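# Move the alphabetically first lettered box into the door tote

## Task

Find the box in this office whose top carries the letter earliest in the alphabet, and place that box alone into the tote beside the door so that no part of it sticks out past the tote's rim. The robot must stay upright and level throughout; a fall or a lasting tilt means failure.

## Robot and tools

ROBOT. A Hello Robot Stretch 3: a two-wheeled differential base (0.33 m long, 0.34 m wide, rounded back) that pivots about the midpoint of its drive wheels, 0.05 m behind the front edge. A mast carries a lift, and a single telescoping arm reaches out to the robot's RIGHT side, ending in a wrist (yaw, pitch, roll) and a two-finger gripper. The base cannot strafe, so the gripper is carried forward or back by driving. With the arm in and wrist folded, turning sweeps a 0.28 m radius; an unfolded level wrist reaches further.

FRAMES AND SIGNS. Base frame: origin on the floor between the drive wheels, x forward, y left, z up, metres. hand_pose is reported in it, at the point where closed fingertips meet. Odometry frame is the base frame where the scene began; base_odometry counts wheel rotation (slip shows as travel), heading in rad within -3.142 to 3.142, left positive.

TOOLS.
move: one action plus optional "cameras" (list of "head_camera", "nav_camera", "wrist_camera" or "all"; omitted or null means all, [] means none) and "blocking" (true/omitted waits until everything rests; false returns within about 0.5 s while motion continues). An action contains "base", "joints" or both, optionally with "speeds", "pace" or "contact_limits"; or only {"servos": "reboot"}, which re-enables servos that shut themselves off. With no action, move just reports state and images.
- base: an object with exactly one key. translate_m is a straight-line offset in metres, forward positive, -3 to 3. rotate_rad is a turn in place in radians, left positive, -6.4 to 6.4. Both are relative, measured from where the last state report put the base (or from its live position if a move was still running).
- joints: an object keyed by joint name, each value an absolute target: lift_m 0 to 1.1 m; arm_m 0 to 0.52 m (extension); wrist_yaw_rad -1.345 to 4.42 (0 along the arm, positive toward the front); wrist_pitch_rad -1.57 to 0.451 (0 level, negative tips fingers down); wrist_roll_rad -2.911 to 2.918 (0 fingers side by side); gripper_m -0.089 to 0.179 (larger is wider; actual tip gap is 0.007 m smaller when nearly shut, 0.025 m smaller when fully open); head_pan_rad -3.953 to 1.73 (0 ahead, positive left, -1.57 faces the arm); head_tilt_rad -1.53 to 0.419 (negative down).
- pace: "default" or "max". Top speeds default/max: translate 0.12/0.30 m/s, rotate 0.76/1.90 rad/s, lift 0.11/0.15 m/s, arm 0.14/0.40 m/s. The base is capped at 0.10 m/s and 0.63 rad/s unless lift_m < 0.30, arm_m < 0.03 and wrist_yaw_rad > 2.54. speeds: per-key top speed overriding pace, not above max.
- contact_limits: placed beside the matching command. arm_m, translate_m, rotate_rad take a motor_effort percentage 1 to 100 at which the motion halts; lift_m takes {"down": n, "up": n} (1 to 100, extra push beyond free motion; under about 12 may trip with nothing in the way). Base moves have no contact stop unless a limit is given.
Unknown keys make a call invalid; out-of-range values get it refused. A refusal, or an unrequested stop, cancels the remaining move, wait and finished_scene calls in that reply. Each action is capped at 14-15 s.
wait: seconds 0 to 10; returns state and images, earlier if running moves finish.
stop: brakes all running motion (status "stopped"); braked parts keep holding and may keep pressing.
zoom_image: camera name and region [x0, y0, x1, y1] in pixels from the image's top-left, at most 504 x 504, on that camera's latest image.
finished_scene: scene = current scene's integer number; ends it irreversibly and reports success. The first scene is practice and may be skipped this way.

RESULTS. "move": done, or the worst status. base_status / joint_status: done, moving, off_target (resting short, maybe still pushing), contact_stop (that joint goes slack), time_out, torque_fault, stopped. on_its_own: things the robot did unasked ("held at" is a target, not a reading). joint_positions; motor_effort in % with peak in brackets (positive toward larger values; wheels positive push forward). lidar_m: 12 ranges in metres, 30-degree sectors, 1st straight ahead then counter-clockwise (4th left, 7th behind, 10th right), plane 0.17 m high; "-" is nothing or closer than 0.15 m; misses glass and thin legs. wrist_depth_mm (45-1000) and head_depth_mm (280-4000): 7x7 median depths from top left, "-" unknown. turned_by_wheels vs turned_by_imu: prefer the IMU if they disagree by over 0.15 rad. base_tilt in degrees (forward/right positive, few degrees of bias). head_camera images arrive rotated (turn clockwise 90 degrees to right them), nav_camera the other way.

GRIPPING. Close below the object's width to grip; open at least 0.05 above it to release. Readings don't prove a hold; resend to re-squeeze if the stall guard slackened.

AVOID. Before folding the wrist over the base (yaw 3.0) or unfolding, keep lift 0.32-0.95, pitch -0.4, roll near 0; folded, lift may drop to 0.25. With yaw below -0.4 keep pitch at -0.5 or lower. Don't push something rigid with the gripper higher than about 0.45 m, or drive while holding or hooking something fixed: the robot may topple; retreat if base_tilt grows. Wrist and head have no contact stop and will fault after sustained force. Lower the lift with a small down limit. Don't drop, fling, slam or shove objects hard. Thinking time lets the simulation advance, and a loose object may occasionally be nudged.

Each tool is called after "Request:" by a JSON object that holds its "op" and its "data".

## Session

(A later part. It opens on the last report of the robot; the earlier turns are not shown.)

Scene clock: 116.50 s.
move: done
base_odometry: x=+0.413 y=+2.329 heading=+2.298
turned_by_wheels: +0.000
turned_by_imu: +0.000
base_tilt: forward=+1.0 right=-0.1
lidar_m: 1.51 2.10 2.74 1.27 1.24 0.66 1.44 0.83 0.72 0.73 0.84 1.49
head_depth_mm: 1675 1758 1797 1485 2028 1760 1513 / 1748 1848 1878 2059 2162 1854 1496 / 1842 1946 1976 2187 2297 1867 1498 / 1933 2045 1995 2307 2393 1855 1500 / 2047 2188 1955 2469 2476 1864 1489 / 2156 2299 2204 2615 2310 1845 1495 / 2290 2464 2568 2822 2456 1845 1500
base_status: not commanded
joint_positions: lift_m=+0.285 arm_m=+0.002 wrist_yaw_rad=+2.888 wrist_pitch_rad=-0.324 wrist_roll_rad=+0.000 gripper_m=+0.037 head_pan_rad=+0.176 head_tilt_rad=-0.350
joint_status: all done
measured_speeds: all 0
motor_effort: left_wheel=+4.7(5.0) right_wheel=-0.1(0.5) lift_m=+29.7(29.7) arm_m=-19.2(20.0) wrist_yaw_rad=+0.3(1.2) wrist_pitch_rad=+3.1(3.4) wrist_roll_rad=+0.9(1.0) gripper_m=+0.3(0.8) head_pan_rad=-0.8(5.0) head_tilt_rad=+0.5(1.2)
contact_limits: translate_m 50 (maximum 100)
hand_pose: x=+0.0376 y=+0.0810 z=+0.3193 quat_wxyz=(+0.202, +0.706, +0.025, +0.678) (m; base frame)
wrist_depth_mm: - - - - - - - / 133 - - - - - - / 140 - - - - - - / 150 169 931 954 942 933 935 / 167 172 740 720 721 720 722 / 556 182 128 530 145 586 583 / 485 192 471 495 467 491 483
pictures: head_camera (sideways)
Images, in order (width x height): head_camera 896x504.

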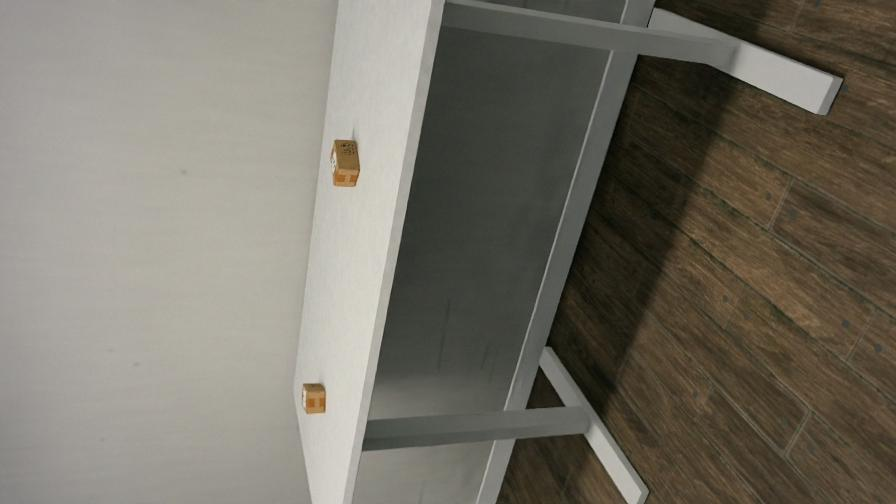

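Request:
{"op": "move", "data": {"base": {"rotate_rad": 0.825}, "joints": {"head_pan_rad": 0.62}, "pace": "max", "cameras": []}}

Request:
{"op": "move", "data": {"base": {"translate_m": 1.42}, "pace": "max", "contact_limits": {"translate_m": 50}, "cameras": ["head_camera"]}}

Request:
{"op": "zoom_image", "data": {"camera": "head_camera", "region": [385, 20, 495, 130]}}

Request:
{"op": "zoom_image", "data": {"camera": "head_camera", "region": [330, 365, 440, 475]}}

Request:
{"op": "move", "data": {"joints": {"head_pan_rad": -1.05}, "pace": "max", "cameras": ["head_camera"]}}

Request:
{"op": "zoom_image", "data": {"camera": "head_camera", "region": [370, 195, 480, 305]}}

Request:
{"op": "move", "data": {"joints": {"head_pan_rad": -1.74}, "pace": "max", "cameras": ["head_camera"]}}

Request:
{"op": "zoom_image", "data": {"camera": "head_camera", "region": [350, 195, 460, 305]}}

Scene clock: 137.00 s.
move: done
base_odometry: x=+0.413 y=+2.329 heading=+3.123
turned_by_wheels: +0.825
turned_by_imu: +0.823
base_tilt: forward=+0.9 right=-0.1
lidar_m: 2.74 2.15 1.27 0.66 1.10 0.99 0.74 0.73 0.76 1.08 1.52 2.05
head_depth_mm: 2555 2689 2774 3052 2500 1868 1512 / 2587 2744 2888 3061 2466 1878 1522 / 2624 2801 2936 3069 2472 1870 1503 / 2709 2835 2990 3148 2441 1857 1486 / 1881 2015 2112 2208 2304 1868 1499 / 1872 2001 2047 2156 2126 1753 1501 / 1221 1157 1204 1280 1348 1459 1437
base_status: done
joint_positions: lift_m=+0.285 arm_m=+0.002 wrist_yaw_rad=+2.888 wrist_pitch_rad=-0.324 wrist_roll_rad=+0.000 gripper_m=+0.037 head_pan_rad=+0.631 head_tilt_rad=-0.350
joint_status: all done
measured_speeds: all 0
motor_effort: left_wheel=-8.5(17.2) right_wheel=+9.1(17.2) lift_m=+27.8(30.3) arm_m=-22.0(22.1) wrist_yaw_rad=+0.4(1.2) wrist_pitch_rad=+2.9(3.3) wrist_roll_rad=+0.8(1.2) gripper_m=-0.3(1.1) head_pan_rad=-2.8(6.1) head_tilt_rad=+0.3(1.5)
hand_pose: x=+0.0376 y=+0.0810 z=+0.3193 quat_wxyz=(+0.202, +0.706, +0.025, +0.678) (m; base frame)
wrist_depth_mm: - 149 - - - - - / 133 146 - - - - - / 140 158 - - - - - / 149 167 792 884 925 933 933 / 166 172 750 735 716 723 718 / 560 182 128 543 145 577 587 / 480 194 473 491 469 489 481
pictures: none
No camera images: "cameras" was empty.

Scene clock: 143.13 s.
move: done
base_odometry: x=-1.007 y=+2.356 heading=+3.123
turned_by_wheels: +0.000
turned_by_imu: -0.002
base_tilt: forward=+0.9 right=-0.1
lidar_m: 1.37 1.35 1.61 1.50 1.74 1.60 2.03 1.97 1.30 1.34 0.89 1.37
head_depth_mm: 1490 1573 1645 1159 1889 1701 1482 / 1503 1602 1690 1146 1951 1877 1516 / 1527 1634 1715 1231 1959 1861 1512 / 1568 1652 1746 1225 2046 1864 1497 / 1591 1696 1788 1302 2111 1863 1495 / 1633 1731 1827 1297 2135 1848 1485 / 1655 1757 1856 1295 2154 1840 1483
base_status: done
joint_positions: lift_m=+0.285 arm_m=+0.002 wrist_yaw_rad=+2.888 wrist_pitch_rad=-0.324 wrist_roll_rad=+0.000 gripper_m=+0.037 head_pan_rad=+0.620 head_tilt_rad=-0.350
joint_status: not commanded
measured_speeds: all 0
motor_effort: left_wheel=+4.3(15.6) right_wheel=-0.8(15.4) lift_m=+24.3(27.8) arm_m=-20.1(23.7) wrist_yaw_rad=+0.9(1.3) wrist_pitch_rad=+3.2(3.5) wrist_roll_rad=+0.8(1.2) gripper_m=-0.8(1.6) head_pan_rad=-2.4(4.4) head_tilt_rad=+2.0(2.1)
contact_limits: translate_m 50 (maximum 100)
hand_pose: x=+0.0376 y=+0.0810 z=+0.3193 quat_wxyz=(+0.202, +0.706, +0.025, +0.678) (m; base frame)
wrist_depth_mm: - - - - - - - / 133 - - - - - - / 140 - - - - - - / 149 169 937 944 924 933 939 / 167 173 746 720 713 723 725 / 557 183 128 542 145 586 583 / 490 193 470 488 472 488 486
pictures: head_camera (sideways)
Images, in order (width x height): head_camera 896x504.

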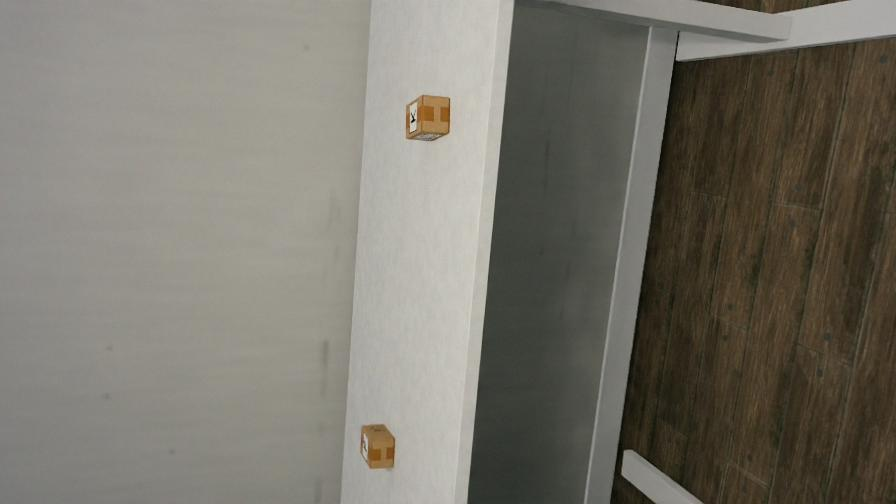

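Scaled by 4.582 from the camera's 896x504 image, which has a finer 1280x720 frame.

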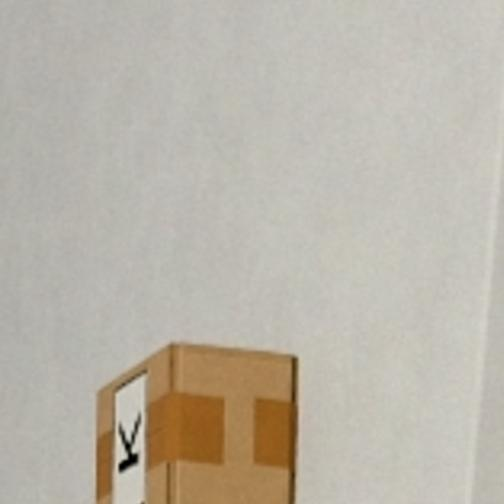

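Scaled by 4.582 from the camera's 896x504 image, which has a finer 1280x720 frame.

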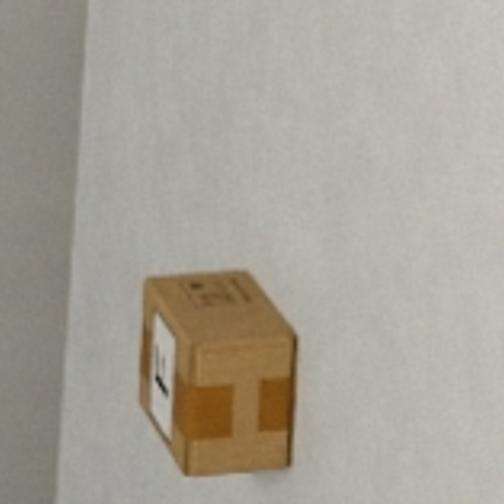

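Scene clock: 144.20 s.
move: done
base_odometry: x=-1.007 y=+2.356 heading=+3.123
turned_by_wheels: +0.000
turned_by_imu: +0.000
base_tilt: forward=+0.9 right=-0.2
lidar_m: 1.36 1.36 1.61 1.50 1.74 1.60 2.03 1.98 1.30 1.33 0.88 1.37
head_depth_mm: 1090 1162 1228 1026 686 1515 1506 / 1096 1168 1230 1018 682 1529 1508 / 1105 1173 1238 1018 681 1544 1505 / 1114 1182 1250 882 675 1554 1504 / 1117 1191 1263 999 672 1570 1476 / 1115 1194 1276 987 670 1046 1153 / 1136 1201 1278 990 669 1604 1487
base_status: not commanded
joint_positions: lift_m=+0.285 arm_m=+0.002 wrist_yaw_rad=+2.888 wrist_pitch_rad=-0.324 wrist_roll_rad=+0.000 gripper_m=+0.037 head_pan_rad=-1.090 head_tilt_rad=-0.350
joint_status: all done
measured_speeds: all 0
motor_effort: left_wheel=+4.3(4.7) right_wheel=-1.2(1.4) lift_m=+27.5(27.8) arm_m=-19.5(20.5) wrist_yaw_rad=+0.8(1.2) wrist_pitch_rad=+3.2(3.4) wrist_roll_rad=+1.0(1.2) gripper_m=-0.1(1.2) head_pan_rad=+0.9(5.0) head_tilt_rad=+0.7(1.9)
contact_limits: translate_m 50 (maximum 100)
hand_pose: x=+0.0376 y=+0.0810 z=+0.3193 quat_wxyz=(+0.202, +0.706, +0.025, +0.678) (m; base frame)
wrist_depth_mm: - - - - - - - / 133 - - - - - - / 140 - - - - - - / 150 169 956 949 936 935 934 / 167 172 751 718 722 692 728 / 555 182 128 537 146 581 582 / 485 192 471 492 476 483 489
pictures: head_camera (sideways)
Images, in order (width x height): head_camera 896x504.

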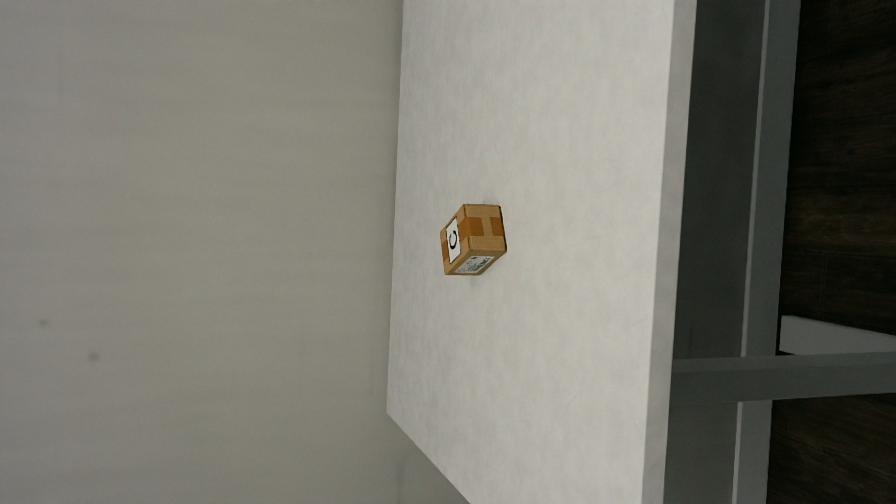

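Scaled by 4.582 from the camera's 896x504 image, which has a finer 1280x720 frame.

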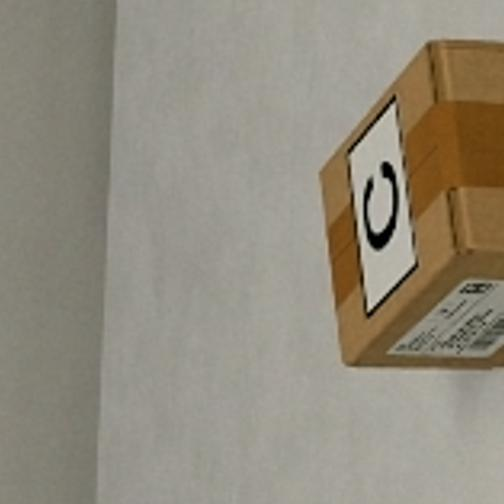

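Scene clock: 145.03 s.
move: done
base_odometry: x=-1.007 y=+2.356 heading=+3.123
turned_by_wheels: +0.000
turned_by_imu: +0.000
base_tilt: forward=+1.0 right=+0.1
lidar_m: 1.36 1.36 1.60 1.50 1.74 1.60 2.03 1.98 1.30 1.34 0.89 1.37
head_depth_mm: 1714 1837 2022 1040 2333 1893 1523 / 1591 1695 1817 1023 1445 1698 1521 / 1473 1586 1641 1014 1951 1865 1494 / 1370 1463 1550 1006 749 1849 1499 / 1285 1365 1445 1002 708 1738 1501 / 1221 1285 1362 997 671 1642 1491 / 1152 1209 1276 988 670 1525 1499
base_status: not commanded
joint_positions: lift_m=+0.285 arm_m=+0.002 wrist_yaw_rad=+2.888 wrist_pitch_rad=-0.324 wrist_roll_rad=+0.000 gripper_m=+0.037 head_pan_rad=-1.776 head_tilt_rad=-0.350
joint_status: all done
measured_speeds: all 0
motor_effort: left_wheel=+4.6(4.6) right_wheel=-1.2(1.6) lift_m=+30.0(30.2) arm_m=-19.1(19.8) wrist_yaw_rad=+0.9(1.2) wrist_pitch_rad=+3.2(3.4) wrist_roll_rad=+0.8(1.0) gripper_m=-0.2(0.8) head_pan_rad=+1.6(4.3) head_tilt_rad=+0.9(1.7)
contact_limits: translate_m 50 (maximum 100)
hand_pose: x=+0.0376 y=+0.0810 z=+0.3193 quat_wxyz=(+0.202, +0.706, +0.025, +0.678) (m; base frame)
wrist_depth_mm: - - - - - - - / 133 - - - - - - / 140 - - - - - - / 150 169 920 957 944 953 952 / 167 172 750 712 699 718 734 / 551 183 128 539 146 584 584 / 480 192 470 487 474 488 488
pictures: head_camera (sideways)
Images, in order (width x height): head_camera 896x504.

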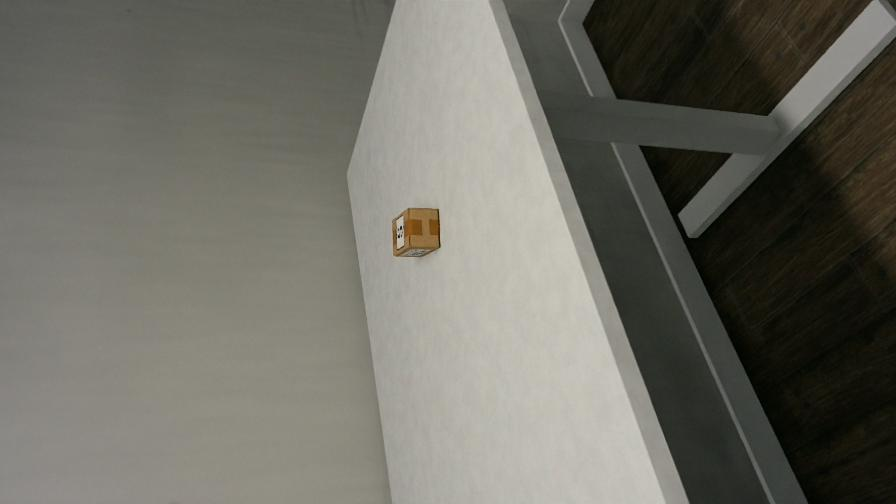

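Scaled by 4.582 from the camera's 896x504 image, which has a finer 1280x720 frame.

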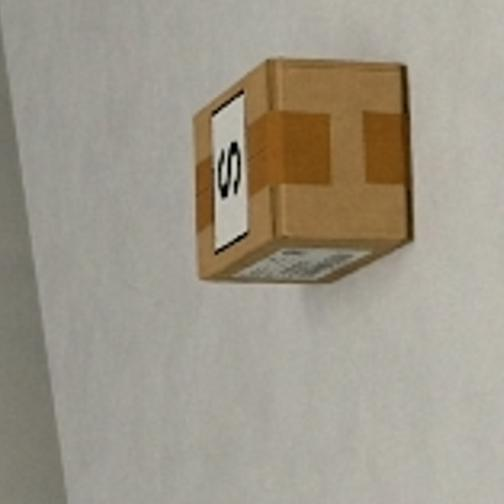

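Request:
{"op": "move", "data": {"base": {"rotate_rad": 0.80}, "joints": {"lift_m": 0.95, "head_pan_rad": -1.5, "head_tilt_rad": -0.6, "wrist_pitch_rad": -0.4}, "pace": "max", "cameras": []}}

Request:
{"op": "move", "data": {"base": {"translate_m": -0.233}, "pace": "max", "contact_limits": {"translate_m": 50}, "cameras": ["head_camera"]}}

Request:
{"op": "move", "data": {"joints": {"wrist_yaw_rad": 0.0, "gripper_m": 0.17}, "pace": "max", "cameras": []}}

Request:
{"op": "move", "data": {"joints": {"lift_m": 1.02, "wrist_pitch_rad": -0.6, "arm_m": 0.2}, "pace": "max", "cameras": ["wrist_camera"]}}

Scene clock: 187.50 s.
move: done
base_odometry: x=-1.007 y=+2.356 heading=-2.361
turned_by_wheels: +0.800
turned_by_imu: +0.799
base_tilt: forward=+1.1 right=+0.0
lidar_m: 1.79 1.50 1.26 1.26 1.64 1.97 1.98 1.30 1.30 0.89 1.55 1.35
head_depth_mm: 1090 1152 823 604 1617 - - / 1134 1191 819 624 1647 - - / 1182 1274 819 650 1691 - - / 1235 1355 816 1699 1804 - - / 1290 1424 1552 1820 1778 1558 1212 / 1357 1503 1707 1956 1773 1475 1259 / 1415 1593 1824 2041 1766 1455 1246
base_status: done
joint_positions: lift_m=+0.950 arm_m=+0.002 wrist_yaw_rad=+2.888 wrist_pitch_rad=-0.416 wrist_roll_rad=+0.000 gripper_m=+0.037 head_pan_rad=-1.499 head_tilt_rad=-0.600
joint_status: all done
measured_speeds: all 0
motor_effort: left_wheel=-6.9(16.8) right_wheel=+8.2(16.0) lift_m=+29.4(32.5) arm_m=-23.1(23.8) wrist_yaw_rad=+0.5(1.4) wrist_pitch_rad=+2.6(6.3) wrist_roll_rad=+0.8(1.2) gripper_m=+0.6(1.2) head_pan_rad=-2.7(4.6) head_tilt_rad=-3.5(4.5)
hand_pose: x=+0.0350 y=+0.0708 z=+0.9632 quat_wxyz=(+0.232, +0.704, +0.058, +0.668) (m; base frame)
wrist_depth_mm: - - - - - - - / 135 - - - - - - / 145 174 - - - - - / 162 178 - - - - - / - 182 - - - - - / - 198 127 - - - - / - - - - - - -
pictures: none
No camera images: "cameras" was empty.

Scene clock: 190.77 s.
move: done
base_odometry: x=-0.842 y=+2.520 heading=-2.361
turned_by_wheels: +0.000
turned_by_imu: +0.000
base_tilt: forward=+1.0 right=-0.1
lidar_m: 1.86 1.68 1.34 1.54 1.98 1.76 1.76 1.09 1.23 0.90 1.47 1.56
head_depth_mm: 1026 1116 821 603 1515 - - / 1066 1141 781 603 1631 - - / 1118 1185 779 601 1692 - - / 1163 1223 813 601 1685 - - / 1222 1321 810 648 1686 1539 1214 / 1276 1413 811 674 1768 1476 1242 / 1342 1506 806 1984 1766 1487 1263
base_status: done
joint_positions: lift_m=+0.950 arm_m=+0.002 wrist_yaw_rad=+2.888 wrist_pitch_rad=-0.416 wrist_roll_rad=+0.000 gripper_m=+0.037 head_pan_rad=-1.500 head_tilt_rad=-0.600
joint_status: not commanded
measured_speeds: all 0
motor_effort: left_wheel=-9.3(12.1) right_wheel=+0.1(11.1) lift_m=+29.2(29.9) arm_m=-21.4(23.4) wrist_yaw_rad=+0.6(1.3) wrist_pitch_rad=+2.3(3.1) wrist_roll_rad=+0.7(1.2) gripper_m=-0.3(1.4) head_pan_rad=-3.6(4.7) head_tilt_rad=-2.1(4.0)
contact_limits: translate_m 50 (maximum 100)
hand_pose: x=+0.0350 y=+0.0708 z=+0.9632 quat_wxyz=(+0.232, +0.704, +0.058, +0.668) (m; base frame)
wrist_depth_mm: - - - - - - - / 135 - - - - - - / 144 172 - - - - - / 162 178 - - - - - / - 182 - - - - - / - 199 128 - - - - / - - - - - - -
pictures: head_camera (sideways)
Images, in order (width x height): head_camera 896x504.

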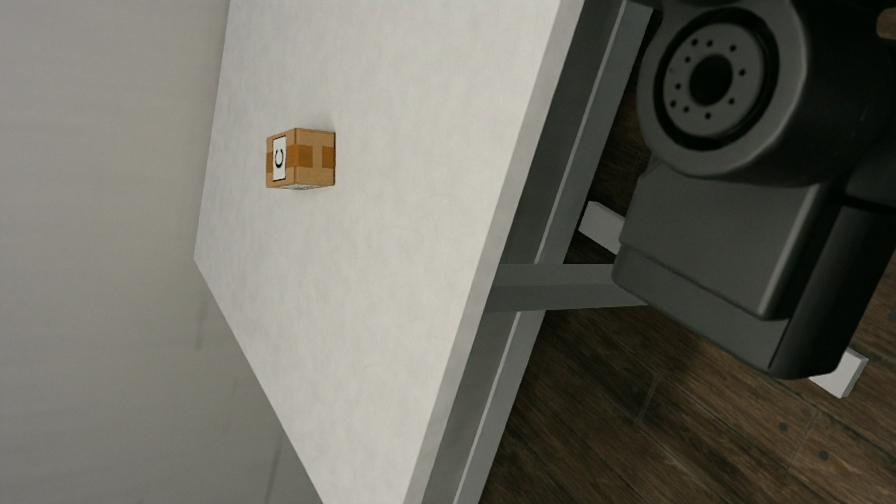

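Scene clock: 192.63 s.
move: done
base_odometry: x=-0.842 y=+2.520 heading=-2.361
turned_by_wheels: +0.000
turned_by_imu: +0.000
base_tilt: forward=+0.9 right=-0.1
lidar_m: 1.86 1.68 1.34 1.54 1.98 1.76 1.76 1.09 1.23 0.90 1.47 1.56
head_depth_mm: 1025 1099 820 602 507 - - / 1069 1141 780 602 - - - / 1110 1181 775 602 1691 312 - / 1165 1222 815 599 1618 1407 1265 / 1220 1312 812 648 1680 1433 1258 / 1278 1425 812 672 1786 1463 1252 / 1339 1494 807 1983 1768 1465 1261
base_status: not commanded
joint_positions: lift_m=+0.950 arm_m=+0.002 wrist_yaw_rad=+0.003 wrist_pitch_rad=-0.416 wrist_roll_rad=+0.000 gripper_m=+0.170 head_pan_rad=-1.500 head_tilt_rad=-0.600
joint_status: all done
measured_speeds: all 0
motor_effort: left_wheel=-9.3(9.4) right_wheel=+0.1(0.9) lift_m=+28.9(29.5) arm_m=-20.8(21.9) wrist_yaw_rad=-2.5(7.6) wrist_pitch_rad=+2.5(3.0) wrist_roll_rad=+0.8(1.1) gripper_m=-0.1(94.9) head_pan_rad=-3.2(4.5) head_tilt_rad=-2.1(3.4)
contact_limits: translate_m 50 (maximum 100)
hand_pose: x=-0.0207 y=-0.3714 z=+0.9632 quat_wxyz=(+0.692, +0.147, -0.691, -0.145) (m; base frame)
wrist_depth_mm: - - - - - - - / - - - 499 - - - / 338 336 342 342 344 346 349 / - - 284 259 256 259 258 / - - - - 247 222 206 / - 125 - - - 135 201 / 112 - - - - - 108
pictures: none
No camera images: "cameras" was empty.

Scene clock: 194.33 s.
move: done
base_odometry: x=-0.842 y=+2.520 heading=-2.361
turned_by_wheels: +0.000
turned_by_imu: +0.000
base_tilt: forward=+1.0 right=-0.1
lidar_m: 1.86 1.68 1.34 1.54 1.98 1.76 1.76 1.09 1.23 0.90 1.47 1.56
head_depth_mm: 1021 - - 559 1517 1486 1267 / 1072 1123 292 357 1620 1472 1262 / 1114 1179 756 559 1662 1469 1260 / 1165 1222 816 576 1639 1435 1270 / 1220 1305 812 650 1679 1433 1255 / 1288 1415 810 671 1774 1471 1246 / 1346 1497 806 1971 1766 1474 1261
base_status: not commanded
joint_positions: lift_m=+1.020 arm_m=+0.200 wrist_yaw_rad=+0.003 wrist_pitch_rad=-0.612 wrist_roll_rad=+0.000 gripper_m=+0.170 head_pan_rad=-1.500 head_tilt_rad=-0.600
joint_status: all done
measured_speeds: all 0
motor_effort: left_wheel=-9.3(9.5) right_wheel=+0.1(1.1) lift_m=+27.8(32.9) arm_m=+24.1(26.2) wrist_yaw_rad=-1.4(2.4) wrist_pitch_rad=+2.1(4.0) wrist_roll_rad=+0.8(1.1) gripper_m=-0.6(1.2) head_pan_rad=-2.0(4.1) head_tilt_rad=-2.1(3.6)
contact_limits: translate_m 50 (maximum 100)
hand_pose: x=-0.0210 y=-0.5408 z=+0.9917 quat_wxyz=(+0.675, +0.214, -0.673, -0.213) (m; base frame)
wrist_depth_mm: - - - - - - - / 405 383 384 340 381 381 381 / 320 322 321 321 322 321 323 / 267 268 267 267 269 267 270 / 229 237 229 230 230 229 230 / 206 125 200 201 201 139 192 / 112 174 179 178 178 178 108
pictures: wrist_camera
Images, in order (width x height): wrist_camera 644x364.

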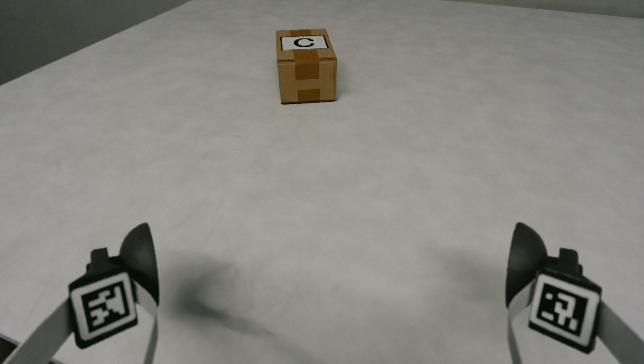

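Request:
{"op": "move", "data": {"joints": {"wrist_yaw_rad": 0.14, "lift_m": 1.004, "arm_m": 0.37}, "speeds": {"arm_m": 0.25}, "contact_limits": {"arm_m": 40}, "cameras": ["wrist_camera"]}}

Request:
{"op": "move", "data": {"joints": {"arm_m": 0.476}, "speeds": {"arm_m": 0.15}, "contact_limits": {"arm_m": 40}, "cameras": ["wrist_camera"]}}

Scene clock: 241.27 s.
move: done
base_odometry: x=-0.842 y=+2.520 heading=-2.361
turned_by_wheels: +0.000
turned_by_imu: +0.001
base_tilt: forward=+0.8 right=-0.1
lidar_m: 1.86 1.68 1.34 1.54 1.98 1.75 1.76 1.09 1.23 0.90 1.47 1.56
head_depth_mm: 1004 411 741 602 1514 1477 1274 / 1063 425 506 601 1610 1482 1264 / 1115 1172 706 600 1664 1487 1260 / 1170 1218 774 599 1629 1429 1260 / 1216 1318 815 647 1666 1435 1251 / 1280 1420 813 674 1774 1465 1252 / 1348 1516 809 1975 1776 1466 1252
base_status: not commanded
joint_positions: lift_m=+1.004 arm_m=+0.370 wrist_yaw_rad=+0.137 wrist_pitch_rad=-0.613 wrist_roll_rad=+0.000 gripper_m=+0.170 head_pan_rad=-1.500 head_tilt_rad=-0.600
joint_status: all done
measured_speeds: all 0
motor_effort: left_wheel=-9.4(9.4) right_wheel=+0.2(0.6) lift_m=+25.6(26.8) arm_m=+24.6(26.6) wrist_yaw_rad=+3.6(6.1) wrist_pitch_rad=+2.1(2.6) wrist_roll_rad=+0.8(1.1) gripper_m=+0.5(1.3) head_pan_rad=-2.1(3.2) head_tilt_rad=-2.1(3.0)
contact_limits: arm_m 40 (drawing in: default 40, maximum 55; extending or still: default 49, maximum 70); translate_m 50 (maximum 100)
hand_pose: x=+0.0051 y=-0.7089 z=+0.9756 quat_wxyz=(+0.687, +0.259, -0.658, -0.167) (m; base frame)
wrist_depth_mm: - - - - - - - / - 362 367 367 366 364 371 / 291 293 294 213 279 293 293 / 242 242 244 214 235 243 244 / 208 215 209 209 209 207 209 / 183 124 182 182 183 139 174 / 112 155 162 161 163 158 108
pictures: wrist_camera
Images, in order (width x height): wrist_camera 644x364.

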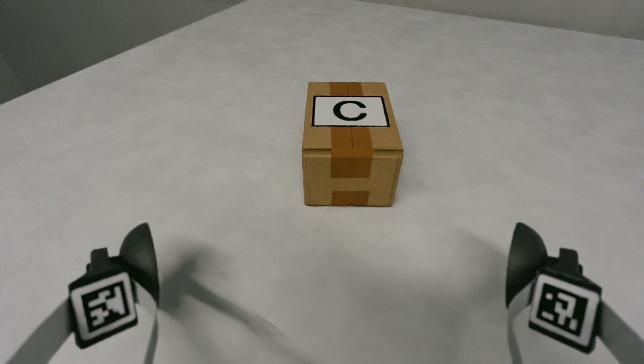

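Scene clock: 243.30 s.
move: done
base_odometry: x=-0.842 y=+2.520 heading=-2.361
turned_by_wheels: +0.000
turned_by_imu: +0.000
base_tilt: forward=+0.9 right=-0.1
lidar_m: 1.86 1.68 1.34 1.54 1.98 1.76 1.76 1.09 1.23 0.90 1.47 1.56
head_depth_mm: 526 501 818 601 1518 1483 1265 / 1040 525 742 603 1622 1479 1270 / 1111 1155 747 599 1691 1481 1257 / 1159 1213 782 600 1642 1445 1258 / 1218 1326 814 646 1695 1436 1246 / 1279 1420 808 676 1764 1467 1248 / 1340 1497 808 1960 1780 1468 1255
base_status: not commanded
joint_positions: lift_m=+1.004 arm_m=+0.476 wrist_yaw_rad=+0.137 wrist_pitch_rad=-0.613 wrist_roll_rad=+0.000 gripper_m=+0.170 head_pan_rad=-1.500 head_tilt_rad=-0.600
joint_status: all done
measured_speeds: all 0
motor_effort: left_wheel=-9.1(9.4) right_wheel=+0.3(0.7) lift_m=+29.9(30.0) arm_m=+24.4(26.0) wrist_yaw_rad=+3.6(4.0) wrist_pitch_rad=+2.5(2.5) wrist_roll_rad=+0.9(1.1) gripper_m=-0.1(1.2) head_pan_rad=-0.9(2.6) head_tilt_rad=-2.1(2.6)
contact_limits: arm_m 40 (drawing in: default 40, maximum 55; extending or still: default 49, maximum 70); translate_m 50 (maximum 100)
hand_pose: x=+0.0051 y=-0.8149 z=+0.9756 quat_wxyz=(+0.687, +0.259, -0.658, -0.167) (m; base frame)
wrist_depth_mm: - - - - - - 392 / - 365 366 365 365 364 368 / 291 291 293 293 292 293 291 / 243 243 243 171 242 241 242 / 207 213 202 146 202 208 207 / 182 125 178 128 173 139 173 / 112 155 155 119 155 158 108
pictures: wrist_camera
Images, in order (width x height): wrist_camera 644x364.

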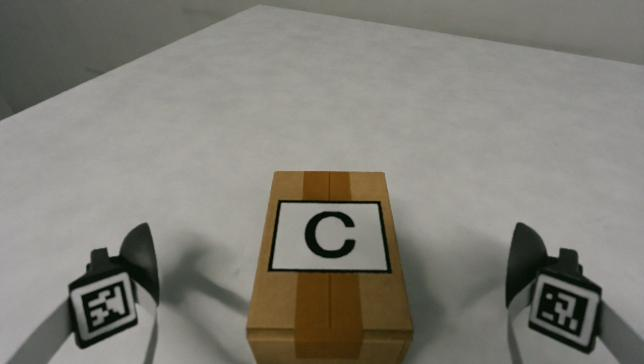

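Request:
{"op": "move", "data": {"joints": {"gripper_m": 0.0}, "cameras": []}}

Request:
{"op": "move", "data": {"joints": {"lift_m": 1.06}, "cameras": []}}

Request:
{"op": "move", "data": {"joints": {"arm_m": 0.0}, "speeds": {"arm_m": 0.28}, "cameras": ["wrist_camera"]}}

Request:
{"op": "move", "data": {"joints": {"wrist_yaw_rad": 1.2, "lift_m": 0.94, "wrist_pitch_rad": -0.4}, "pace": "max", "cameras": []}}

Request:
{"op": "move", "data": {"base": {"rotate_rad": -1.125}, "joints": {"wrist_yaw_rad": 2.62, "lift_m": 0.45}, "pace": "max", "cameras": []}}

Request:
{"op": "move", "data": {"base": {"translate_m": -1.896}, "joints": {"lift_m": 0.285}, "pace": "max", "contact_limits": {"translate_m": 50}, "cameras": []}}

Request:
{"op": "move", "data": {"base": {"rotate_rad": -0.89}, "pace": "max", "cameras": []}}

Request:
{"op": "move", "data": {"base": {"translate_m": -1.16}, "joints": {"head_pan_rad": -1.57, "head_tilt_rad": -0.8}, "pace": "max", "contact_limits": {"translate_m": 50}, "cameras": []}}

Request:
{"op": "move", "data": {"base": {"rotate_rad": -1.597}, "pace": "max", "cameras": ["head_camera", "wrist_camera"]}}

Scene clock: 257.70 s.
move: done
base_odometry: x=-0.842 y=+2.520 heading=-2.361
turned_by_wheels: +0.000
turned_by_imu: +0.001
base_tilt: forward=+0.9 right=-0.1
lidar_m: 1.87 1.68 1.34 1.54 1.98 1.75 1.76 1.09 1.23 0.90 1.47 1.56
head_depth_mm: 525 501 821 602 1511 1467 1271 / 1041 524 759 602 1609 1477 1266 / 1116 1097 764 601 1686 1474 1261 / 1168 1222 813 599 1630 1440 1268 / 1225 1318 809 647 1680 1434 1250 / 1274 1410 810 672 1784 1471 1249 / 1348 1489 809 1978 1778 1461 1267
base_status: not commanded
joint_positions: lift_m=+1.004 arm_m=+0.476 wrist_yaw_rad=+0.137 wrist_pitch_rad=-0.609 wrist_roll_rad=+0.000 gripper_m=+0.002 head_pan_rad=-1.500 head_tilt_rad=-0.600
joint_status: all done
measured_speeds: all 0
motor_effort: left_wheel=-9.1(9.3) right_wheel=+0.2(0.9) lift_m=+19.3(30.5) arm_m=+21.6(24.4) wrist_yaw_rad=+3.0(3.7) wrist_pitch_rad=+1.4(2.4) wrist_roll_rad=+0.7(1.2) gripper_m=-31.5(99.8) head_pan_rad=+0.4(1.8) head_tilt_rad=-0.9(2.3)
contact_limits: arm_m 40 (drawing in: default 40, maximum 55; extending or still: default 49, maximum 70); translate_m 50 (maximum 100)
hand_pose: x=+0.0053 y=-0.8155 z=+0.9764 quat_wxyz=(+0.688, +0.258, -0.658, -0.166) (m; base frame)
wrist_depth_mm: - - - - - - 394 / - 349 371 370 369 370 369 / 294 295 292 296 293 294 295 / 246 245 244 172 243 244 245 / 210 208 198 147 151 211 209 / 183 183 124 129 128 184 183 / 162 159 155 120 155 159 163
pictures: none
No camera images: "cameras" was empty.

Scene clock: 259.03 s.
move: done
base_odometry: x=-0.842 y=+2.520 heading=-2.361
turned_by_wheels: +0.000
turned_by_imu: +0.000
base_tilt: forward=+0.9 right=-0.2
lidar_m: 1.86 1.68 1.34 1.54 1.98 1.75 1.76 1.09 1.23 0.90 1.48 1.56
head_depth_mm: 466 1094 820 601 1506 1485 1269 / 482 560 779 602 1615 1491 1254 / 1109 1093 776 600 1683 1473 1251 / 1165 1215 816 600 1629 1437 1259 / 1223 1314 813 643 1662 1446 1247 / 1277 1413 811 672 1784 1469 1258 / 1336 1505 807 1967 1768 1481 1249
base_status: not commanded
joint_positions: lift_m=+1.060 arm_m=+0.476 wrist_yaw_rad=+0.137 wrist_pitch_rad=-0.619 wrist_roll_rad=+0.000 gripper_m=+0.005 head_pan_rad=-1.500 head_tilt_rad=-0.600
joint_status: all done
measured_speeds: all 0
motor_effort: left_wheel=-9.0(9.2) right_wheel=+0.8(0.8) lift_m=+30.2(33.1) arm_m=+18.1(21.7) wrist_yaw_rad=+3.4(3.5) wrist_pitch_rad=+3.4(3.7) wrist_roll_rad=+0.7(1.1) gripper_m=-17.0(33.0) head_pan_rad=-1.3(1.6) head_tilt_rad=-0.1(2.0)
contact_limits: arm_m 40 (drawing in: default 40, maximum 55; extending or still: default 49, maximum 70); translate_m 50 (maximum 100)
hand_pose: x=+0.0051 y=-0.8138 z=+1.0304 quat_wxyz=(+0.687, +0.261, -0.657, -0.169) (m; base frame)
wrist_depth_mm: - - - - - - - / - - - - - - - / - 383 383 385 381 378 384 / 328 318 324 174 323 320 321 / 274 275 160 148 152 274 275 / 240 241 124 129 128 241 240 / 213 204 205 120 127 210 214
pictures: none
No camera images: "cameras" was empty.

Scene clock: 263.00 s.
move: done
base_odometry: x=-0.842 y=+2.520 heading=-2.361
turned_by_wheels: +0.000
turned_by_imu: +0.001
base_tilt: forward=+0.9 right=-0.1
lidar_m: 1.86 1.68 1.34 1.54 1.97 1.75 1.76 1.09 1.23 0.90 1.47 1.56
head_depth_mm: 1037 1084 - - - - - / 1073 1146 - - - - 1210 / 1113 1181 913 389 - 1450 1236 / 1160 1215 816 600 1189 1432 1257 / 1217 1311 813 648 1675 1447 1250 / 1283 1429 809 677 1770 1473 1255 / 1341 1494 809 1982 1764 1467 1253
base_status: not commanded
joint_positions: lift_m=+1.060 arm_m=+0.002 wrist_yaw_rad=+0.137 wrist_pitch_rad=-0.620 wrist_roll_rad=+0.000 gripper_m=+0.005 head_pan_rad=-1.500 head_tilt_rad=-0.600
joint_status: all done
joint sent to its limit — arm_m, lower limit.
measured_speeds: all 0
motor_effort: left_wheel=-8.9(9.2) right_wheel=+0.2(0.7) lift_m=+27.2(30.4) arm_m=-23.2(25.8) wrist_yaw_rad=+3.1(3.5) wrist_pitch_rad=+3.4(3.8) wrist_roll_rad=+0.8(1.2) gripper_m=-15.5(17.3) head_pan_rad=+1.0(2.4) head_tilt_rad=-1.2(2.4)
contact_limits: translate_m 50 (maximum 100)
hand_pose: x=+0.0051 y=-0.3395 z=+1.0302 quat_wxyz=(+0.687, +0.262, -0.657, -0.169) (m; base frame)
wrist_depth_mm: - - - - - - - / - - - - - - - / - 422 386 389 381 384 384 / - - - 173 325 324 320 / - - 152 148 152 277 277 / - - 124 129 128 - 252 / - - 123 120 122 - -
pictures: wrist_camera
Images, in order (width x height): wrist_camera 644x364.

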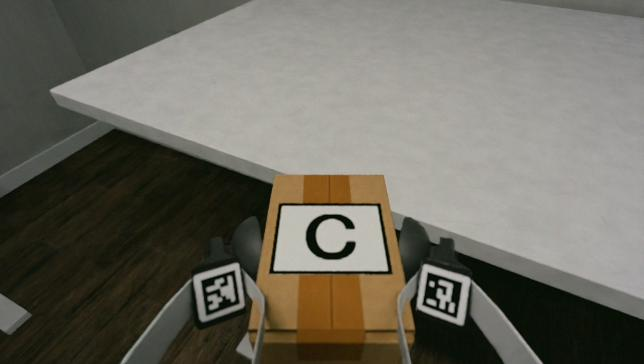

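Scene clock: 264.60 s.
move: done
base_odometry: x=-0.842 y=+2.520 heading=-2.361
turned_by_wheels: +0.000
turned_by_imu: +0.000
base_tilt: forward=+1.0 right=+0.0
lidar_m: 1.86 1.68 1.34 1.54 1.98 1.75 1.76 1.09 1.23 0.90 1.47 1.56
head_depth_mm: 1026 1104 819 603 1521 - - / 1072 1142 822 600 1614 - - / 1118 1183 817 599 1686 1513 - / 1159 1222 815 599 1640 1441 - / 1216 1318 809 648 1676 - - / 1276 1428 809 673 1765 - - / 1340 1495 805 1966 1762 384 1185
base_status: not commanded
joint_positions: lift_m=+0.940 arm_m=+0.002 wrist_yaw_rad=+1.197 wrist_pitch_rad=-0.428 wrist_roll_rad=+0.000 gripper_m=+0.005 head_pan_rad=-1.500 head_tilt_rad=-0.600
joint_status: all done
measured_speeds: all 0
motor_effort: left_wheel=-8.8(9.0) right_wheel=+0.6(0.8) lift_m=+23.1(24.3) arm_m=-18.0(23.4) wrist_yaw_rad=+3.2(9.4) wrist_pitch_rad=+4.7(7.6) wrist_roll_rad=+0.9(1.1) gripper_m=-15.8(17.0) head_pan_rad=+0.4(2.0) head_tilt_rad=-1.3(1.8)
contact_limits: translate_m 50 (maximum 100)
hand_pose: x=+0.1863 y=-0.2284 z=+0.9505 quat_wxyz=(+0.656, +0.513, -0.486, +0.265) (m; base frame)
wrist_depth_mm: - - - - - - - / - - - - - - - / - - - - - - 345 / - - - 175 - - - / - - 159 148 153 - - / - - 124 129 129 - - / - - 123 120 122 - -
pictures: none
No camera images: "cameras" was empty.

Scene clock: 268.67 s.
move: done
base_odometry: x=-0.842 y=+2.520 heading=+2.798
turned_by_wheels: -1.124
turned_by_imu: -1.121
base_tilt: forward=+1.0 right=-0.1
lidar_m: 0.90 1.56 2.01 1.68 1.34 1.56 1.54 1.76 1.76 1.08 1.23 0.90
head_depth_mm: 1716 1889 871 2170 1799 1478 1268 / 1566 1699 822 2190 1794 1442 1264 / 1435 1489 821 1319 1633 1474 1260 / 1341 1272 815 676 1726 1471 1261 / 1248 1261 814 626 1779 1470 1260 / 1175 1209 815 599 1691 1474 1261 / 1102 1165 808 596 1599 1478 1260
base_status: done
joint_positions: lift_m=+0.450 arm_m=+0.002 wrist_yaw_rad=+2.617 wrist_pitch_rad=-0.425 wrist_roll_rad=+0.000 gripper_m=+0.005 head_pan_rad=-1.500 head_tilt_rad=-0.600
joint_status: all done
measured_speeds: all 0
motor_effort: left_wheel=+10.8(14.4) right_wheel=-10.1(13.9) lift_m=+21.9(23.7) arm_m=-17.2(17.7) wrist_yaw_rad=+3.7(8.8) wrist_pitch_rad=+4.5(4.9) wrist_roll_rad=+0.8(1.2) gripper_m=-16.2(17.7) head_pan_rad=+2.6(3.2) head_tilt_rad=+0.4(1.8)
hand_pose: x=+0.0907 y=+0.0466 z=+0.4610 quat_wxyz=(+0.324, +0.706, -0.035, +0.629) (m; base frame)
wrist_depth_mm: - - - - - - - / - - - - - - - / - - - - - - - / - - - 175 - - - / 824 847 159 148 153 851 845 / 696 710 124 129 129 720 717 / 203 573 123 119 122 599 621
pictures: none
No camera images: "cameras" was empty.

Scene clock: 277.10 s.
move: done
base_odometry: x=+0.943 y=+1.881 heading=+2.798
turned_by_wheels: +0.000
turned_by_imu: +0.004
base_tilt: forward=+1.2 right=-0.1
lidar_m: 2.76 0.52 0.51 0.59 2.18 0.92 0.52 0.45 0.45 0.51 0.87 2.19
head_depth_mm: 445 477 513 554 606 671 749 / 487 524 569 622 692 776 875 / 539 584 640 711 794 906 1050 / 601 660 734 825 944 1111 1210 / 663 740 835 964 1166 1363 1246 / 775 879 990 1222 1512 1473 1261 / 916 1065 1241 1624 1723 1470 1260
base_status: done
joint_positions: lift_m=+0.285 arm_m=+0.002 wrist_yaw_rad=+2.617 wrist_pitch_rad=-0.425 wrist_roll_rad=+0.000 gripper_m=+0.005 head_pan_rad=-1.500 head_tilt_rad=-0.600
joint_status: all done
measured_speeds: all 0
motor_effort: left_wheel=-2.2(14.6) right_wheel=-3.9(13.8) lift_m=+29.9(31.2) arm_m=-23.1(23.8) wrist_yaw_rad=+3.1(4.1) wrist_pitch_rad=+4.9(4.9) wrist_roll_rad=+1.0(1.2) gripper_m=-16.7(17.7) head_pan_rad=+3.2(4.1) head_tilt_rad=-0.4(1.8)
contact_limits: translate_m 50 (maximum 100)
hand_pose: x=+0.0906 y=+0.0467 z=+0.2960 quat_wxyz=(+0.324, +0.706, -0.035, +0.629) (m; base frame)
wrist_depth_mm: - - 525 490 - - - / - - - 531 - - - / - 948 - - 974 - - / 762 726 - 169 754 767 769 / 605 609 158 148 153 619 612 / 517 510 124 129 128 514 515 / 207 111 259 120 126 432 448
pictures: none
No camera images: "cameras" was empty.

Scene clock: 278.77 s.
move: done
base_odometry: x=+0.943 y=+1.881 heading=+1.908
turned_by_wheels: -0.890
turned_by_imu: -0.885
base_tilt: forward=+1.0 right=-0.2
lidar_m: 1.24 2.19 2.77 0.51 0.52 0.66 2.17 0.72 0.48 0.45 0.45 0.57
head_depth_mm: 350 386 430 483 555 650 782 / 351 386 430 485 557 653 793 / 351 387 432 486 559 656 792 / 352 388 432 488 563 659 795 / 354 389 434 491 566 663 802 / 354 391 436 492 567 666 812 / 355 391 438 494 569 669 811
base_status: done
joint_positions: lift_m=+0.285 arm_m=+0.002 wrist_yaw_rad=+2.617 wrist_pitch_rad=-0.425 wrist_roll_rad=+0.000 gripper_m=+0.005 head_pan_rad=-1.500 head_tilt_rad=-0.600
joint_status: not commanded
measured_speeds: all 0
motor_effort: left_wheel=+9.0(18.8) right_wheel=-6.9(15.8) lift_m=+30.0(30.5) arm_m=-22.8(23.5) wrist_yaw_rad=+2.8(3.5) wrist_pitch_rad=+4.7(4.8) wrist_roll_rad=+0.8(1.0) gripper_m=-16.7(17.5) head_pan_rad=+2.6(3.9) head_tilt_rad=+0.5(1.6)
hand_pose: x=+0.0906 y=+0.0467 z=+0.2960 quat_wxyz=(+0.324, +0.706, -0.035, +0.629) (m; base frame)
wrist_depth_mm: - - - - - - - / 435 - - - - - - / 458 - - - - - - / 484 738 823 175 772 763 761 / 515 590 159 148 153 625 617 / 514 511 124 129 128 511 514 / 207 111 263 120 126 435 444
pictures: none
No camera images: "cameras" was empty.

Scene clock: 284.00 s.
move: done
base_odometry: x=+1.328 y=+0.787 heading=+1.909
turned_by_wheels: +0.000
turned_by_imu: +0.002
base_tilt: forward=+1.1 right=-0.1
lidar_m: 1.58 0.80 0.90 1.95 1.65 1.11 1.03 0.87 0.60 0.56 0.56 0.74
head_depth_mm: 476 541 633 756 942 1250 1155 / 474 540 627 752 935 1232 1156 / 471 538 624 745 925 1223 1166 / 470 537 621 742 922 1217 1163 / 468 531 615 739 913 1203 1167 / 467 530 616 735 889 1213 1159 / 466 519 598 735 934 1220 1163
base_status: done
joint_positions: lift_m=+0.285 arm_m=+0.002 wrist_yaw_rad=+2.617 wrist_pitch_rad=-0.425 wrist_roll_rad=+0.000 gripper_m=+0.005 head_pan_rad=-1.570 head_tilt_rad=-0.800
joint_status: all done
measured_speeds: all 0
motor_effort: left_wheel=+0.4(13.3) right_wheel=-7.7(13.8) lift_m=+28.8(30.0) arm_m=-18.5(22.8) wrist_yaw_rad=+3.1(3.8) wrist_pitch_rad=+4.3(4.9) wrist_roll_rad=+1.0(1.1) gripper_m=-16.5(18.1) head_pan_rad=-2.7(4.4) head_tilt_rad=-4.2(6.1)
contact_limits: translate_m 50 (maximum 100)
hand_pose: x=+0.0906 y=+0.0467 z=+0.2960 quat_wxyz=(+0.324, +0.706, -0.035, +0.629) (m; base frame)
wrist_depth_mm: - - - - 696 - - / - - - - 759 - - / - - - - 845 951 - / 758 761 813 175 748 779 772 / 611 618 159 148 153 619 617 / 512 516 125 129 128 512 519 / 206 111 261 120 126 433 441
pictures: none
No camera images: "cameras" was empty.

Scene clock: 286.13 s.
move: done
base_odometry: x=+1.328 y=+0.787 heading=+0.312
turned_by_wheels: -1.597
turned_by_imu: -1.589
base_tilt: forward=+1.0 right=-0.1
lidar_m: 0.55 0.56 0.73 1.56 0.81 0.90 1.92 1.67 1.11 1.03 0.88 0.60
head_depth_mm: 920 1045 1225 1467 1496 1315 1166 / 916 1044 1211 1461 1501 1308 1156 / 914 1040 1214 1442 1500 1311 1141 / 907 1031 1207 1437 1497 1266 1133 / 906 1032 1200 1432 1510 1315 1141 / 900 1025 1194 1414 1505 1310 1158 / 895 1022 1180 1405 1505 1307 1166
base_status: done
joint_positions: lift_m=+0.285 arm_m=+0.002 wrist_yaw_rad=+2.617 wrist_pitch_rad=-0.425 wrist_roll_rad=+0.000 gripper_m=+0.005 head_pan_rad=-1.570 head_tilt_rad=-0.801
joint_status: not commanded
measured_speeds: all 0
motor_effort: left_wheel=+7.3(18.6) right_wheel=-7.5(16.0) lift_m=+28.1(29.0) arm_m=-22.9(23.6) wrist_yaw_rad=+3.0(3.6) wrist_pitch_rad=+4.6(4.8) wrist_roll_rad=+0.9(1.2) gripper_m=-16.8(17.2) head_pan_rad=-3.2(4.0) head_tilt_rad=-4.8(5.3)
hand_pose: x=+0.0906 y=+0.0467 z=+0.2960 quat_wxyz=(+0.324, +0.706, -0.035, +0.629) (m; base frame)
wrist_depth_mm: - - - - - 506 420 / - - - - - 508 - / - - - 953 - 511 - / 766 764 808 175 692 552 - / 606 610 159 148 153 579 488 / 514 514 124 129 128 506 484 / 207 111 261 119 126 435 443
pictures: head_camera (sideways), wrist_camera
Images, in order (width x height): head_camera 896x504, wrist_camera 644x364.

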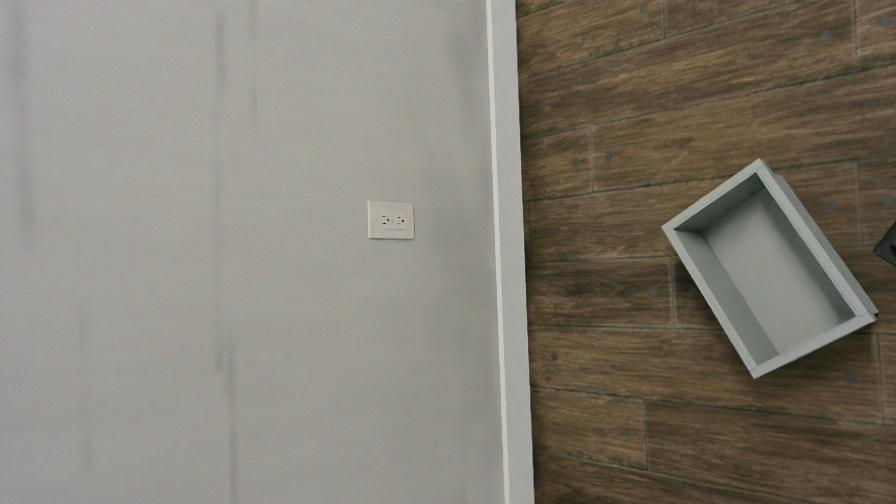

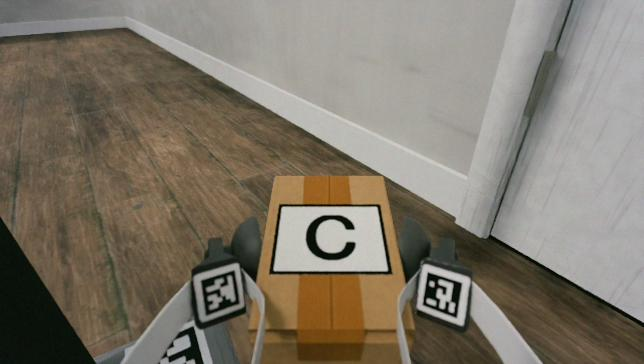

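Request:
{"op": "move", "data": {"base": {"translate_m": 0.018}, "joints": {"lift_m": 0.42}, "pace": "max", "cameras": []}}

Request:
{"op": "move", "data": {"joints": {"wrist_yaw_rad": 0.576, "arm_m": 0.218}, "pace": "max", "cameras": []}}

Request:
{"op": "move", "data": {"joints": {"wrist_pitch_rad": -1.0, "lift_m": 0.33}, "pace": "max", "cameras": ["wrist_camera", "head_camera"]}}

Scene clock: 306.27 s.
move: done
base_odometry: x=+1.345 y=+0.792 heading=+0.312
turned_by_wheels: +0.000
turned_by_imu: +0.001
base_tilt: forward=+0.9 right=+0.1
lidar_m: 0.54 0.54 0.71 1.50 0.81 0.89 1.92 1.67 1.11 1.03 0.85 0.58
head_depth_mm: 923 1050 1218 1483 1505 1315 1164 / 913 1045 1215 1455 1506 1321 1168 / 915 1043 1206 1437 1510 1292 1150 / 906 1033 1200 1434 1514 1258 1121 / 904 1025 1196 1423 1498 1314 1138 / 899 1021 1185 1408 1505 1314 1166 / 890 1016 1182 1403 1514 1309 1156
base_status: done
joint_positions: lift_m=+0.420 arm_m=+0.002 wrist_yaw_rad=+2.617 wrist_pitch_rad=-0.426 wrist_roll_rad=+0.000 gripper_m=+0.005 head_pan_rad=-1.570 head_tilt_rad=-0.801
joint_status: all done
measured_speeds: all 0
motor_effort: left_wheel=+5.5(15.0) right_wheel=+1.5(7.6) lift_m=+29.6(33.2) arm_m=-19.1(20.4) wrist_yaw_rad=+2.9(3.4) wrist_pitch_rad=+4.5(4.8) wrist_roll_rad=+0.8(1.0) gripper_m=-16.1(17.4) head_pan_rad=-2.3(3.7) head_tilt_rad=-2.5(3.6)
hand_pose: x=+0.0906 y=+0.0467 z=+0.4310 quat_wxyz=(+0.324, +0.706, -0.035, +0.629) (m; base frame)
wrist_depth_mm: - - - - 550 492 399 / - - - - - 481 - / - - - - - 488 - / - - - 175 - 534 - / 810 809 159 149 150 583 - / 676 689 124 129 128 531 - / 203 551 122 120 122 549 499
pictures: none
No camera images: "cameras" was empty.

Scene clock: 308.03 s.
move: done
base_odometry: x=+1.345 y=+0.792 heading=+0.312
turned_by_wheels: +0.000
turned_by_imu: +0.000
base_tilt: forward=+1.0 right=-0.1
lidar_m: 0.54 0.54 0.71 1.51 0.81 0.90 1.92 1.67 1.11 1.03 0.85 0.58
head_depth_mm: 918 1050 1219 1469 1524 1316 1154 / 913 1042 1211 1446 1509 688 596 / 914 1039 1201 1450 1496 712 1146 / 905 1031 1201 1437 1507 1221 1142 / 904 1029 1188 1421 1504 1315 1142 / 903 1022 1185 1411 1501 1308 1160 / 890 1018 1182 1398 1503 1317 1166
base_status: not commanded
joint_positions: lift_m=+0.420 arm_m=+0.218 wrist_yaw_rad=+0.579 wrist_pitch_rad=-0.425 wrist_roll_rad=+0.000 gripper_m=+0.005 head_pan_rad=-1.570 head_tilt_rad=-0.801
joint_status: all done
measured_speeds: all 0
motor_effort: left_wheel=+5.2(5.5) right_wheel=+1.9(2.5) lift_m=+26.0(29.5) arm_m=+24.3(27.3) wrist_yaw_rad=-2.2(11.0) wrist_pitch_rad=+4.3(4.8) wrist_roll_rad=+0.7(1.0) gripper_m=-15.7(17.3) head_pan_rad=-1.2(3.2) head_tilt_rad=-2.4(4.1)
hand_pose: x=+0.1008 y=-0.5501 z=+0.4310 quat_wxyz=(+0.705, +0.340, -0.619, +0.054) (m; base frame)
wrist_depth_mm: 457 536 - - - - - / 486 551 - - - - 450 / 490 - - - - - 475 / 490 - - 169 - - - / 524 - 151 148 148 - - / 556 607 124 129 128 597 - / 527 550 122 120 122 575 565
pictures: none
No camera images: "cameras" was empty.

Scene clock: 309.43 s.
move: done
base_odometry: x=+1.345 y=+0.792 heading=+0.312
turned_by_wheels: +0.000
turned_by_imu: +0.000
base_tilt: forward=+0.9 right=-0.1
lidar_m: 0.54 0.54 0.71 1.50 0.81 0.90 1.92 1.67 1.11 1.03 0.85 0.58
head_depth_mm: 915 1052 1215 1470 1503 1308 1157 / 920 1052 1220 1447 1513 1309 699 / 907 1034 1208 1439 1509 776 1132 / 909 1033 1196 1435 1502 1017 1142 / 897 1022 1188 1417 1503 1307 1150 / 898 1024 1188 1411 1509 1307 1158 / 896 1015 1172 1405 1505 1317 1161
base_status: not commanded
joint_positions: lift_m=+0.330 arm_m=+0.218 wrist_yaw_rad=+0.579 wrist_pitch_rad=-1.011 wrist_roll_rad=+0.000 gripper_m=+0.005 head_pan_rad=-1.570 head_tilt_rad=-0.801
joint_status: all done
measured_speeds: all 0
motor_effort: left_wheel=+5.4(5.6) right_wheel=+1.9(2.3) lift_m=+23.0(24.4) arm_m=+20.2(24.4) wrist_yaw_rad=-2.0(2.2) wrist_pitch_rad=+1.9(7.1) wrist_roll_rad=+0.8(1.0) gripper_m=-16.4(17.2) head_pan_rad=-0.5(2.9) head_tilt_rad=-2.6(3.3)
hand_pose: x=+0.0418 y=-0.4600 z=+0.2388 quat_wxyz=(+0.691, +0.505, -0.495, -0.152) (m; base frame)
wrist_depth_mm: 479 558 567 556 548 548 - / 504 517 515 513 507 510 500 / 481 470 472 476 468 469 468 / 443 445 444 172 336 437 436 / 413 409 156 147 151 406 410 / 390 386 124 129 128 380 381 / 362 102 120 120 120 357 358
pictures: head_camera (sideways), wrist_camera
Images, in order (width x height): head_camera 896x504, wrist_camera 644x364.

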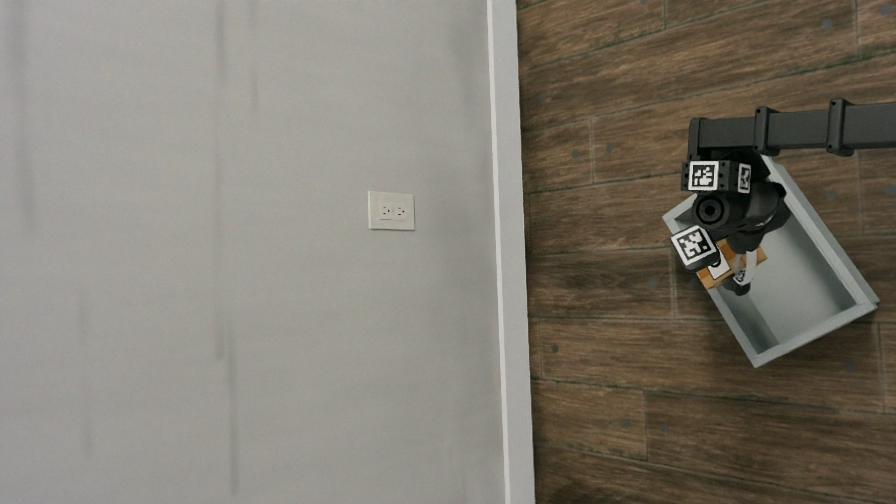

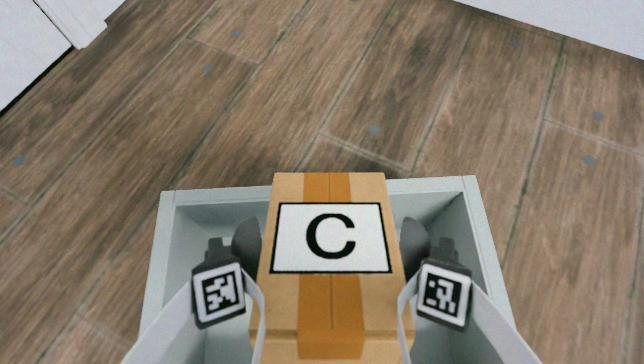

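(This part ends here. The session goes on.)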